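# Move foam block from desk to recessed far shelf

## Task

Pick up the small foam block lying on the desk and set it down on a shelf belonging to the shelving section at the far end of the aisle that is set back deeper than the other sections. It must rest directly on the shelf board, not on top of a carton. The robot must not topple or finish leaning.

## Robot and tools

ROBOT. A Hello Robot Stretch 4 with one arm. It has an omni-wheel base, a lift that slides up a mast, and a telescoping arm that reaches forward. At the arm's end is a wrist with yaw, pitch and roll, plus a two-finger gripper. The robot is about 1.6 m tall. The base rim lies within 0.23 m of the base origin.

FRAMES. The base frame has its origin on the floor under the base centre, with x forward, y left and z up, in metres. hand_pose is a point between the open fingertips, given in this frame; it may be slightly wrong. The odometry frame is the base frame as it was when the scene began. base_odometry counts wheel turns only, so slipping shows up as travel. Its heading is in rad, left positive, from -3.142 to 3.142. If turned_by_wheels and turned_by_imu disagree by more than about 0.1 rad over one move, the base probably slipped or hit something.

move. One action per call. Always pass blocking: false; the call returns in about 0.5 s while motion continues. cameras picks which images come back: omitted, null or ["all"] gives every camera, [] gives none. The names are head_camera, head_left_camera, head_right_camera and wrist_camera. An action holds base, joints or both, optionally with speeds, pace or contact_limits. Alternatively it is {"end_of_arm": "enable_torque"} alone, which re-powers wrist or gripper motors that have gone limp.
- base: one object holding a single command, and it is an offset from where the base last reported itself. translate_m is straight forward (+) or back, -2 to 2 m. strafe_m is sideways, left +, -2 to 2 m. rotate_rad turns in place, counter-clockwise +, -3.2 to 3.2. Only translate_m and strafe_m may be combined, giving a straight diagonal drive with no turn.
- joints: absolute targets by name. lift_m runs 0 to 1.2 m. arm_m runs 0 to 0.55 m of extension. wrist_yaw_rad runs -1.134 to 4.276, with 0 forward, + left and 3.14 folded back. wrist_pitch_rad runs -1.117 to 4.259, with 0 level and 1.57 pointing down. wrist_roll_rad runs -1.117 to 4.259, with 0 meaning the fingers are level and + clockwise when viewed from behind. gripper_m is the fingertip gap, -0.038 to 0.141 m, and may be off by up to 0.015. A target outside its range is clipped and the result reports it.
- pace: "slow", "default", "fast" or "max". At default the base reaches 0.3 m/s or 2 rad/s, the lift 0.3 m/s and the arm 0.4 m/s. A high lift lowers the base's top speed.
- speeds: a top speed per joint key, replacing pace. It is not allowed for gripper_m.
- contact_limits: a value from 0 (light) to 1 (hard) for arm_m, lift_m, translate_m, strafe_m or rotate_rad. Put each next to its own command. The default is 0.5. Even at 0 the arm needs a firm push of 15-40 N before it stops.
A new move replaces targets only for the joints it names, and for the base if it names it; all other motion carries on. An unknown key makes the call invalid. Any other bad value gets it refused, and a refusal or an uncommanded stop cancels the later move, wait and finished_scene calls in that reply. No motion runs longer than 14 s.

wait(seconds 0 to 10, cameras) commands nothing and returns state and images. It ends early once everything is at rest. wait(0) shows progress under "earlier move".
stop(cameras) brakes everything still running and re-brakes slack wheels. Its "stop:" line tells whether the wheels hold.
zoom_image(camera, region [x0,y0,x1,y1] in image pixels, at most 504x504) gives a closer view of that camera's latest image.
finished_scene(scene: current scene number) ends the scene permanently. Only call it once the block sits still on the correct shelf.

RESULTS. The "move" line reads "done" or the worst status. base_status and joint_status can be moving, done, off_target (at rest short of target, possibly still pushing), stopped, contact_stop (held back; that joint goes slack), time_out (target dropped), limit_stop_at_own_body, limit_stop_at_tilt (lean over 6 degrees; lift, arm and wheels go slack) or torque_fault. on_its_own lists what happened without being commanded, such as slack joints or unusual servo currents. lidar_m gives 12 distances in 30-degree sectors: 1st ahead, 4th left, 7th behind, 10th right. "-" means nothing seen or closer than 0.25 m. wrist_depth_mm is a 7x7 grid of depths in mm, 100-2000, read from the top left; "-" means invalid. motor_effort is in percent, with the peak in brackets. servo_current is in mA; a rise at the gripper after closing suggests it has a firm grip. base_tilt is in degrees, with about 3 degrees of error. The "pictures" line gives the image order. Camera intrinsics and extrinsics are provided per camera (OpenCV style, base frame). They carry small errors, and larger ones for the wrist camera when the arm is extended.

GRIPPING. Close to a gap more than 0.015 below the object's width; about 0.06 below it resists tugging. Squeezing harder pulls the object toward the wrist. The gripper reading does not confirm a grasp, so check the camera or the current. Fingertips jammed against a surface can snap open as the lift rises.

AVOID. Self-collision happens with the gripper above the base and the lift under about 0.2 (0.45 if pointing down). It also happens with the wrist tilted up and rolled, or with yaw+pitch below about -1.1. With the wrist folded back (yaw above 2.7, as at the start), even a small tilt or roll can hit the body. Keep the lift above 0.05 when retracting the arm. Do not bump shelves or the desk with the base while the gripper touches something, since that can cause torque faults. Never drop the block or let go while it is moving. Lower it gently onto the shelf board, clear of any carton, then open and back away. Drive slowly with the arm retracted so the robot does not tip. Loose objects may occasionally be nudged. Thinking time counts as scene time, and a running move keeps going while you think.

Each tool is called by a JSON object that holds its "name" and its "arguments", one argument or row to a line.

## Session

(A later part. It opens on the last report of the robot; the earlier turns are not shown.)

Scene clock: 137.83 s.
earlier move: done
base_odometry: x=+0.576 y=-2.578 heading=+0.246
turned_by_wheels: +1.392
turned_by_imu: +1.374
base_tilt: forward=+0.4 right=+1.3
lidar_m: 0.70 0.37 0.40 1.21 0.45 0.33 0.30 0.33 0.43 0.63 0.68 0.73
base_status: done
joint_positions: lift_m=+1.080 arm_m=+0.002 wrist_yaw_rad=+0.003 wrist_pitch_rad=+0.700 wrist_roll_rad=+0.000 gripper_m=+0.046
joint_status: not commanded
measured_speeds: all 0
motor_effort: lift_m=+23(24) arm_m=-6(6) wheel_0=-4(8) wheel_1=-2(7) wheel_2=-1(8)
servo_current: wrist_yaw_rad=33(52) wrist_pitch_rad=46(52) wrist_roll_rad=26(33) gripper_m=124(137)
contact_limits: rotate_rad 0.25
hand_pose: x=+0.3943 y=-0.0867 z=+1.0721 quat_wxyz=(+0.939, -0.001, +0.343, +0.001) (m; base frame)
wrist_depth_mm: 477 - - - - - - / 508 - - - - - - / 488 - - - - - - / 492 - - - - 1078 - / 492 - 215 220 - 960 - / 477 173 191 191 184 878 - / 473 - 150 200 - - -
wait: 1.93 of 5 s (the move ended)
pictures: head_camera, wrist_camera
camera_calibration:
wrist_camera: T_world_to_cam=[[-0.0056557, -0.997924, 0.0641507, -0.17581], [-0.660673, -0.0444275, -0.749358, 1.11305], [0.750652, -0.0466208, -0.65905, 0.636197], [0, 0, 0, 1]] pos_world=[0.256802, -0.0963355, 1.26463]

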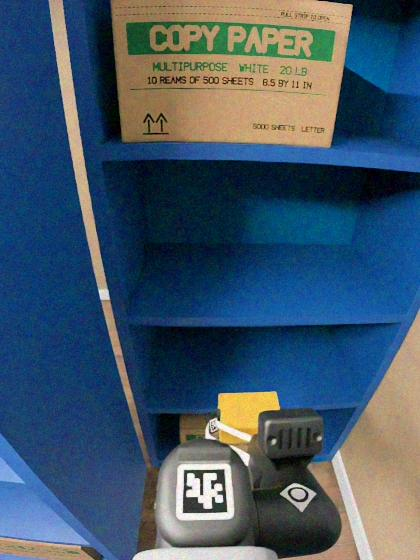

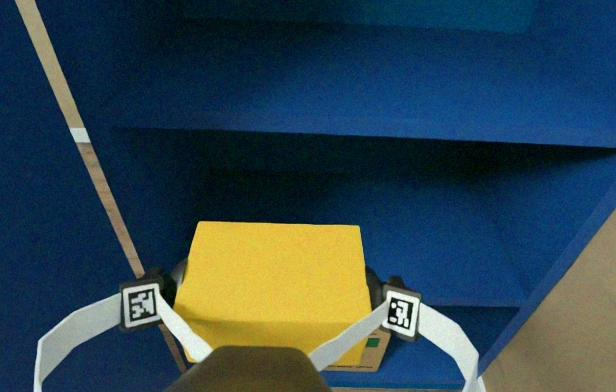

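{"name": "move", "arguments": {
  "blocking": false,
  "base": {"strafe_m":-0.08},
  "cameras": [],
  "contact_limits": {"strafe_m":0.25}
}}

{"name": "wait", "arguments": {
  "seconds": 2,
  "cameras": []
}}

{"name": "move", "arguments": {
  "blocking": false,
  "base": {"translate_m":0.2},
  "joints": {"arm_m":0.36},
  "cameras": [],
  "contact_limits": {"translate_m":0.25,"arm_m":0.15}
}}

{"name": "wait", "arguments": {
  "seconds": 4,
  "cameras": ["head_camera","wrist_camera"]
}}

Scene clock: 149.13 s.
move: moving
base_odometry: x=+0.585 y=-2.615 heading=+0.246
turned_by_wheels: +0.000
turned_by_imu: -0.001
base_tilt: forward=+0.4 right=+1.2
lidar_m: 0.70 0.41 0.39 1.18 0.45 0.31 0.29 0.34 0.45 0.61 0.64 0.74
base_status: strafe_m moving
joint_positions: lift_m=+1.080 arm_m=+0.002 wrist_yaw_rad=+0.003 wrist_pitch_rad=+0.700 wrist_roll_rad=+0.000 gripper_m=+0.046
joint_status: not commanded
measured_speeds: translate_m=+0.000 strafe_m=-0.144 rotate_rad=-0.003 lift_m=+0.000 arm_m=+0.000 wrist_yaw_rad=+0.000 wrist_pitch_rad=+0.000 wrist_roll_rad=+0.000
motor_effort: lift_m=+23(23) arm_m=-6(6) wheel_0=+9(9) wheel_1=-9(10) wheel_2=+0(1)
servo_current: wrist_yaw_rad=33(39) wrist_pitch_rad=46(59) wrist_roll_rad=26(33) gripper_m=124(130)
contact_limits: strafe_m 0.25
hand_pose: x=+0.3943 y=-0.0867 z=+1.0721 quat_wxyz=(+0.939, -0.001, +0.343, +0.001) (m; base frame)
wrist_depth_mm: 484 - - - - - - / 512 - - - - - - / 559 - - - - - - / - - - - - - - / - - 215 219 - 960 741 / - 174 191 191 185 891 - / - - 135 200 - - -
pictures: none
No camera images: "cameras" was empty.

Scene clock: 149.97 s.
earlier move: done
base_odometry: x=+0.596 y=-2.656 heading=+0.246
turned_by_wheels: +0.000
turned_by_imu: +0.000
base_tilt: forward=+0.4 right=+1.5
lidar_m: 0.70 0.48 0.42 1.19 0.46 0.32 0.29 0.33 0.45 0.53 0.60 0.76
base_status: done
joint_positions: lift_m=+1.080 arm_m=+0.002 wrist_yaw_rad=+0.003 wrist_pitch_rad=+0.700 wrist_roll_rad=+0.000 gripper_m=+0.046
joint_status: not commanded
measured_speeds: all 0
motor_effort: lift_m=+23(23) arm_m=-6(6) wheel_0=+1(9) wheel_1=+0(10) wheel_2=+0(1)
servo_current: wrist_yaw_rad=33(46) wrist_pitch_rad=46(59) wrist_roll_rad=26(33) gripper_m=117(130)
contact_limits: strafe_m 0.25
hand_pose: x=+0.3943 y=-0.0867 z=+1.0721 quat_wxyz=(+0.939, -0.001, +0.343, +0.001) (m; base frame)
wrist_depth_mm: 500 - - - - 831 - / 530 - - - - - 647 / - - - - - - - / - - - - - - - / - - 216 219 - 946 750 / - 173 191 191 185 854 - / - - 136 199 - - -
wait: 0.83 of 2 s (the move ended)
pictures: none
No camera images: "cameras" was empty.

Scene clock: 150.47 s.
move: moving
base_odometry: x=+0.627 y=-2.648 heading=+0.246
turned_by_wheels: +0.000
turned_by_imu: +0.000
base_tilt: forward=+0.4 right=+1.3
lidar_m: 0.68 0.45 0.44 1.05 0.50 0.36 0.34 0.37 0.47 0.54 0.59 0.71
base_status: translate_m moving
joint_positions: lift_m=+1.080 arm_m=+0.054 wrist_yaw_rad=+0.003 wrist_pitch_rad=+0.700 wrist_roll_rad=+0.000 gripper_m=+0.046
joint_status: arm_m moving
measured_speeds: translate_m=+0.124 strafe_m=+0.000 rotate_rad=+0.001 lift_m=+0.000 arm_m=+0.198 wrist_yaw_rad=+0.000 wrist_pitch_rad=+0.000 wrist_roll_rad=+0.000
motor_effort: lift_m=+23(24) arm_m=+6(10) wheel_0=+6(7) wheel_1=+4(7) wheel_2=-9(10)
servo_current: wrist_yaw_rad=39(46) wrist_pitch_rad=33(46) wrist_roll_rad=20(33) gripper_m=117(130)
contact_limits: arm_m 0.15; translate_m 0.25
hand_pose: x=+0.4462 y=-0.0867 z=+1.0721 quat_wxyz=(+0.939, -0.001, +0.343, +0.001) (m; base frame)
wrist_depth_mm: - - - - - 798 - / 512 - - - - - 640 / - - - - - - - / - - - - - - - / - - 215 219 - 976 - / - 174 191 191 185 820 - / - - 149 199 - - -
pictures: none
No camera images: "cameras" was empty.

Scene clock: 152.13 s.
earlier move: done
base_odometry: x=+0.790 y=-2.607 heading=+0.247
turned_by_wheels: +0.000
turned_by_imu: +0.000
base_tilt: forward=+0.4 right=+1.6
lidar_m: 0.50 0.47 0.35 0.34 0.74 0.54 0.49 0.55 0.57 0.56 0.60 0.54
base_status: done
joint_positions: lift_m=+1.080 arm_m=+0.360 wrist_yaw_rad=+0.003 wrist_pitch_rad=+0.700 wrist_roll_rad=+0.000 gripper_m=+0.046
joint_status: all done
measured_speeds: all 0
motor_effort: lift_m=+23(24) arm_m=+7(10) wheel_0=+2(7) wheel_1=+2(7) wheel_2=+0(10)
servo_current: wrist_yaw_rad=33(46) wrist_pitch_rad=46(52) wrist_roll_rad=26(33) gripper_m=124(130)
contact_limits: arm_m 0.15; translate_m 0.25
hand_pose: x=+0.7515 y=-0.0867 z=+1.0721 quat_wxyz=(+0.939, -0.001, +0.343, +0.001) (m; base frame)
wrist_depth_mm: 377 370 370 366 364 362 364 / 413 410 410 404 404 399 399 / 449 452 449 452 452 449 445 / 392 397 402 410 415 421 427 / 336 340 216 219 353 355 359 / 291 175 191 191 186 310 310 / 253 264 200 200 271 265 279
wait: 1.67 of 4 s (the move ended)
pictures: head_camera, wrist_camera
camera_calibration:
wrist_camera: T_world_to_cam=[[-0.00573092, -0.99792, 0.0642162, -0.173826], [-0.660677, -0.0444269, -0.749355, 1.34904], [0.750649, -0.0467207, -0.659047, 0.368053], [0, 0, 0, 1]] pos_world=[0.614002, -0.0963354, 1.26463]

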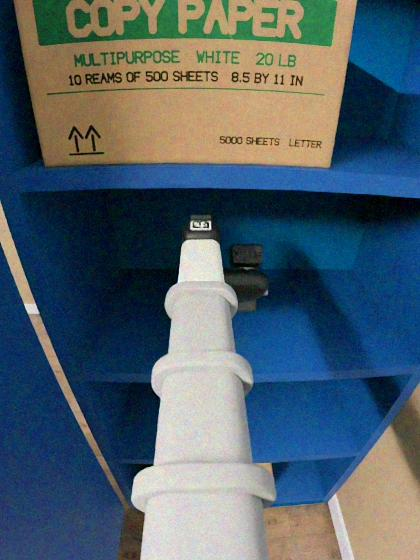

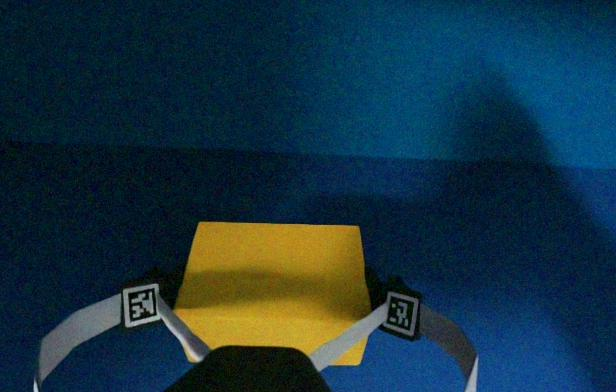

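{"name": "move", "arguments": {
  "blocking": false,
  "joints": {"arm_m":0.38,"lift_m":1.045},
  "cameras": [],
  "contact_limits": {"lift_m":0.15,"arm_m":0.15},
  "pace": "slow"
}}

{"name": "wait", "arguments": {
  "seconds": 2,
  "cameras": []
}}

{"name": "move", "arguments": {
  "blocking": false,
  "joints": {"lift_m":1.018},
  "cameras": [],
  "contact_limits": {"lift_m":0.05},
  "speeds": {"lift_m":0.03}
}}

{"name": "wait", "arguments": {
  "seconds": 2,
  "cameras": ["wrist_camera"]
}}

Scene clock: 163.03 s.
move: moving
base_odometry: x=+0.790 y=-2.607 heading=+0.247
turned_by_wheels: +0.000
turned_by_imu: -0.001
base_tilt: forward=+0.4 right=+1.4
lidar_m: 0.50 0.48 0.35 0.39 0.75 0.51 0.50 0.53 0.59 0.55 0.58 0.52
base_status: not commanded
joint_positions: lift_m=+1.056 arm_m=+0.372 wrist_yaw_rad=+0.003 wrist_pitch_rad=+0.700 wrist_roll_rad=+0.000 gripper_m=+0.046
joint_status: lift_m moving; arm_m moving
measured_speeds: translate_m=+0.000 strafe_m=+0.000 rotate_rad=+0.000 lift_m=-0.069 arm_m=+0.040 wrist_yaw_rad=+0.000 wrist_pitch_rad=+0.000 wrist_roll_rad=+0.000
motor_effort: lift_m=+13(23) arm_m=+6(9) wheel_0=+2(2) wheel_1=+2(3) wheel_2=+0(0)
servo_current: wrist_yaw_rad=39(39) wrist_pitch_rad=39(52) wrist_roll_rad=26(33) gripper_m=124(124)
contact_limits: arm_m 0.15; lift_m 0.15; translate_m 0.25
hand_pose: x=+0.7642 y=-0.0867 z=+1.0485 quat_wxyz=(+0.939, -0.001, +0.343, +0.001) (m; base frame)
wrist_depth_mm: 366 359 359 355 355 351 355 / 399 397 397 397 392 392 387 / 430 427 430 433 430 433 433 / 364 364 368 373 379 387 392 / 309 312 216 220 324 327 330 / 268 176 191 191 186 285 286 / 233 242 149 200 248 245 257
pictures: none
No camera images: "cameras" was empty.

Scene clock: 163.70 s.
earlier move: done
base_odometry: x=+0.790 y=-2.607 heading=+0.247
turned_by_wheels: +0.000
turned_by_imu: +0.000
base_tilt: forward=+0.4 right=+1.3
lidar_m: 0.51 0.47 0.35 0.35 0.74 0.54 0.50 0.53 0.58 0.56 0.58 0.54
base_status: not commanded
joint_positions: lift_m=+1.045 arm_m=+0.380 wrist_yaw_rad=+0.003 wrist_pitch_rad=+0.700 wrist_roll_rad=+0.000 gripper_m=+0.046
joint_status: all done
measured_speeds: all 0
motor_effort: lift_m=+14(23) arm_m=+7(9) wheel_0=+2(2) wheel_1=+3(3) wheel_2=+0(0)
servo_current: wrist_yaw_rad=46(46) wrist_pitch_rad=33(52) wrist_roll_rad=33(33) gripper_m=117(130)
contact_limits: arm_m 0.15; lift_m 0.15; translate_m 0.25
hand_pose: x=+0.7715 y=-0.0867 z=+1.0379 quat_wxyz=(+0.939, -0.001, +0.343, +0.001) (m; base frame)
wrist_depth_mm: 357 349 349 349 347 343 345 / 389 389 389 384 382 382 375 / 413 415 415 415 418 415 418 / 342 347 351 355 362 368 373 / 291 297 216 220 307 310 314 / 255 175 191 191 186 270 270 / 222 228 149 200 236 232 244
wait: 0.67 of 2 s (the move ended)
pictures: none
No camera images: "cameras" was empty.

Scene clock: 164.20 s.
move: moving
base_odometry: x=+0.790 y=-2.607 heading=+0.247
turned_by_wheels: +0.000
turned_by_imu: +0.000
base_tilt: forward=+0.3 right=+1.5
lidar_m: 0.49 0.46 0.35 0.37 0.73 0.52 0.49 0.52 0.60 0.56 0.58 0.54
base_status: not commanded
joint_positions: lift_m=+1.032 arm_m=+0.380 wrist_yaw_rad=+0.003 wrist_pitch_rad=+0.700 wrist_roll_rad=+0.000 gripper_m=+0.046
joint_status: lift_m moving
measured_speeds: translate_m=+0.000 strafe_m=+0.000 rotate_rad=+0.000 lift_m=-0.030 arm_m=+0.000 wrist_yaw_rad=+0.000 wrist_pitch_rad=+0.000 wrist_roll_rad=+0.000
motor_effort: lift_m=+14(16) arm_m=+7(7) wheel_0=+2(2) wheel_1=+3(3) wheel_2=+0(0)
servo_current: wrist_yaw_rad=39(46) wrist_pitch_rad=39(52) wrist_roll_rad=33(33) gripper_m=124(124)
contact_limits: arm_m 0.15; lift_m 0.05; translate_m 0.25
hand_pose: x=+0.7715 y=-0.0867 z=+1.0241 quat_wxyz=(+0.939, -0.001, +0.343, +0.001) (m; base frame)
wrist_depth_mm: 359 349 349 349 347 343 347 / 392 389 387 384 384 382 375 / 389 394 402 404 410 407 413 / 322 327 332 338 342 345 353 / 276 281 215 220 290 293 296 / 240 175 191 191 186 255 255 / 208 216 200 199 223 220 230
pictures: none
No camera images: "cameras" was empty.

Scene clock: 165.00 s.
earlier move: done
base_odometry: x=+0.790 y=-2.607 heading=+0.247
turned_by_wheels: +0.000
turned_by_imu: +0.000
base_tilt: forward=+0.3 right=+1.3
lidar_m: 0.49 0.47 0.34 0.38 0.74 0.54 0.51 0.52 0.57 0.56 0.58 0.53
base_status: not commanded
joint_positions: lift_m=+1.019 arm_m=+0.380 wrist_yaw_rad=+0.003 wrist_pitch_rad=+0.698 wrist_roll_rad=+0.000 gripper_m=+0.046
joint_status: all done
measured_speeds: all 0
motor_effort: lift_m=+9(16) arm_m=+7(7) wheel_0=+2(2) wheel_1=+3(3) wheel_2=+0(0)
servo_current: wrist_yaw_rad=39(46) wrist_pitch_rad=46(52) wrist_roll_rad=33(33) gripper_m=104(130)
contact_limits: arm_m 0.15; lift_m 0.05; translate_m 0.25
hand_pose: x=+0.7719 y=-0.0867 z=+1.0117 quat_wxyz=(+0.940, -0.001, +0.342, +0.001) (m; base frame)
wrist_depth_mm: 353 345 347 347 343 345 349 / 384 382 384 382 382 379 377 / 394 399 407 407 404 410 413 / 324 329 332 338 342 349 353 / 273 278 214 216 289 291 294 / 236 176 190 192 187 251 252 / 209 213 200 148 219 215 227
wait: 0.80 of 2 s (the move ended)
pictures: wrist_camera
camera_calibration:
wrist_camera: T_world_to_cam=[[-0.00585837, -0.99792, 0.0642049, -0.169725], [-0.659187, -0.0444271, -0.750665, 1.31747], [0.751956, -0.0467207, -0.657556, 0.310475], [0, 0, 0, 1]] pos_world=[0.634002, -0.0963354, 1.20403]

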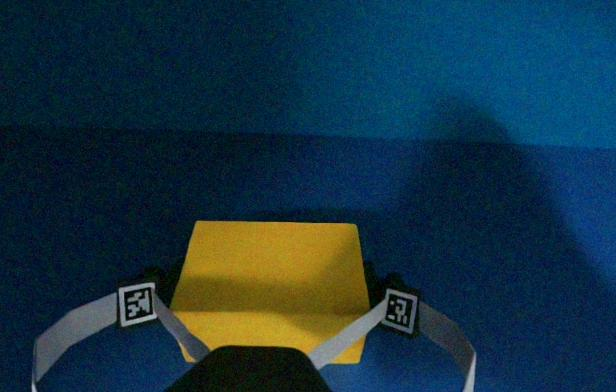

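Contact. Release.

{"name": "move", "arguments": {
  "blocking": false,
  "joints": {"gripper_m":0.141},
  "cameras": []
}}

{"name": "wait", "arguments": {
  "seconds": 2,
  "cameras": []
}}

{"name": "move", "arguments": {
  "blocking": false,
  "joints": {"lift_m":1.1},
  "cameras": [],
  "pace": "slow"
}}

{"name": "wait", "arguments": {
  "seconds": 2,
  "cameras": ["wrist_camera"]
}}

Scene clock: 172.93 s.
move: moving
base_odometry: x=+0.790 y=-2.607 heading=+0.247
turned_by_wheels: +0.000
turned_by_imu: -0.001
base_tilt: forward=+0.2 right=+1.4
lidar_m: 0.51 0.49 0.34 0.33 0.75 0.53 0.50 0.50 0.58 0.54 0.61 0.54
base_status: not commanded
joint_positions: lift_m=+1.019 arm_m=+0.380 wrist_yaw_rad=+0.003 wrist_pitch_rad=+0.696 wrist_roll_rad=+0.000 gripper_m=+0.066
joint_status: gripper_m moving
measured_speeds: translate_m=+0.000 strafe_m=+0.000 rotate_rad=+0.000 lift_m=+0.000 arm_m=+0.000 wrist_yaw_rad=-0.001 wrist_pitch_rad=-0.007 wrist_roll_rad=+0.000
motor_effort: lift_m=+9(9) arm_m=+7(7) wheel_0=+2(2) wheel_1=+2(3) wheel_2=+0(0)
servo_current: wrist_yaw_rad=33(39) wrist_pitch_rad=26(52) wrist_roll_rad=26(33) gripper_m=33(117)
contact_limits: arm_m 0.15; lift_m 0.05; translate_m 0.25
hand_pose: x=+0.7722 y=-0.0868 z=+1.0121 quat_wxyz=(+0.940, -0.001, +0.341, +0.001) (m; base frame)
wrist_depth_mm: 351 345 347 345 345 345 349 / 379 382 384 379 382 377 379 / 402 407 407 407 410 413 410 / 329 334 340 342 347 353 357 / 277 282 217 220 293 296 298 / 240 187 193 195 186 254 256 / 210 214 206 146 220 222 229
pictures: none
No camera images: "cameras" was empty.

Scene clock: 174.37 s.
earlier move: done
base_odometry: x=+0.790 y=-2.607 heading=+0.247
turned_by_wheels: +0.000
turned_by_imu: +0.000
base_tilt: forward=+0.3 right=+1.3
lidar_m: 0.51 0.48 0.34 0.35 0.75 0.53 0.50 0.53 0.59 0.56 0.61 0.52
base_status: not commanded
joint_positions: lift_m=+1.018 arm_m=+0.380 wrist_yaw_rad=+0.003 wrist_pitch_rad=+0.698 wrist_roll_rad=+0.000 gripper_m=+0.141
joint_status: all done
measured_speeds: all 0
motor_effort: lift_m=+13(13) arm_m=+6(7) wheel_0=+2(2) wheel_1=+3(3) wheel_2=+0(0)
servo_current: wrist_yaw_rad=33(46) wrist_pitch_rad=46(52) wrist_roll_rad=33(33) gripper_m=52(117)
contact_limits: arm_m 0.15; lift_m 0.05; translate_m 0.25
hand_pose: x=+0.7719 y=-0.0868 z=+1.0114 quat_wxyz=(+0.940, +0.000, +0.342, +0.001) (m; base frame)
wrist_depth_mm: 355 351 349 345 343 342 343 / 389 389 387 384 379 377 375 / 370 377 384 387 394 402 399 / 309 310 314 320 325 330 334 / 262 266 203 206 276 279 281 / 229 195 198 197 196 242 243 / 208 204 211 215 211 213 219
wait: 1.43 of 2 s (the move ended)
pictures: none
No camera images: "cameras" was empty.

Scene clock: 174.87 s.
move: moving
base_odometry: x=+0.790 y=-2.607 heading=+0.247
turned_by_wheels: +0.000
turned_by_imu: +0.000
base_tilt: forward=+0.4 right=+1.4
lidar_m: 0.50 0.47 0.32 0.37 0.74 0.55 0.51 0.53 0.58 0.54 0.58 0.53
base_status: not commanded
joint_positions: lift_m=+1.044 arm_m=+0.380 wrist_yaw_rad=+0.003 wrist_pitch_rad=+0.699 wrist_roll_rad=+0.000 gripper_m=+0.141
joint_status: lift_m moving
measured_speeds: translate_m=+0.000 strafe_m=+0.000 rotate_rad=+0.000 lift_m=+0.099 arm_m=+0.000 wrist_yaw_rad=+0.000 wrist_pitch_rad=+0.000 wrist_roll_rad=+0.000
motor_effort: lift_m=+27(27) arm_m=+6(7) wheel_0=+2(2) wheel_1=+3(3) wheel_2=+0(0)
servo_current: wrist_yaw_rad=39(39) wrist_pitch_rad=39(52) wrist_roll_rad=26(33) gripper_m=46(52)
contact_limits: arm_m 0.15; translate_m 0.25
hand_pose: x=+0.7716 y=-0.0868 z=+1.0363 quat_wxyz=(+0.939, +0.000, +0.343, +0.001) (m; base frame)
wrist_depth_mm: 357 351 349 349 347 345 349 / 392 389 387 387 384 382 379 / 404 413 413 415 410 415 418 / 338 342 345 349 357 359 366 / 287 291 231 233 301 304 309 / 249 204 209 210 200 264 266 / 226 224 233 136 233 234 241
pictures: none
No camera images: "cameras" was empty.

Scene clock: 175.93 s.
earlier move: done
base_odometry: x=+0.790 y=-2.607 heading=+0.247
turned_by_wheels: +0.000
turned_by_imu: +0.000
base_tilt: forward=+0.4 right=+1.4
lidar_m: 0.48 0.46 0.34 0.34 0.73 0.55 0.50 0.55 0.57 0.54 0.60 0.53
base_status: not commanded
joint_positions: lift_m=+1.100 arm_m=+0.380 wrist_yaw_rad=+0.003 wrist_pitch_rad=+0.699 wrist_roll_rad=+0.000 gripper_m=+0.141
joint_status: all done
measured_speeds: all 0
motor_effort: lift_m=+24(27) arm_m=+7(7) wheel_0=+2(2) wheel_1=+2(3) wheel_2=+0(0)
servo_current: wrist_yaw_rad=46(46) wrist_pitch_rad=39(52) wrist_roll_rad=26(33) gripper_m=46(52)
contact_limits: arm_m 0.15; translate_m 0.25
hand_pose: x=+0.7716 y=-0.0868 z=+1.0922 quat_wxyz=(+0.939, +0.000, +0.343, +0.001) (m; base frame)
wrist_depth_mm: 357 349 349 349 347 343 349 / 389 389 389 387 384 382 379 / 439 436 436 433 430 430 430 / 424 427 430 439 445 449 455 / 359 364 370 375 379 384 387 / 314 205 274 274 204 332 334 / 285 277 278 136 290 293 301
wait: 1.07 of 2 s (the move ended)
pictures: wrist_camera
camera_calibration:
wrist_camera: T_world_to_cam=[[-0.00596332, -0.997924, 0.0641279, -0.174735], [-0.660413, -0.0442238, -0.749599, 1.3774], [0.750879, -0.046821, -0.658778, 0.36572], [0, 0, 0, 1]] pos_world=[0.634003, -0.096335, 1.28463]

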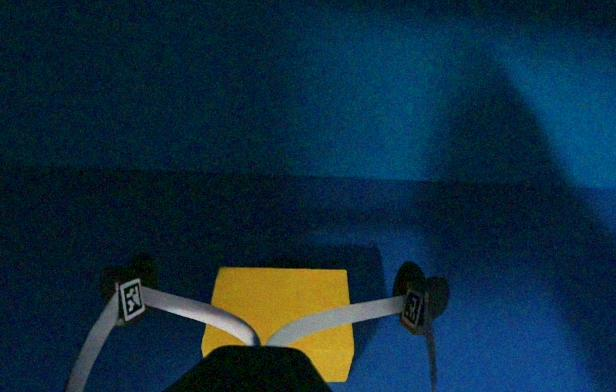

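{"name": "finished_scene", "arguments": {
  "scene": 2
}}

The scene is finished: the task was done.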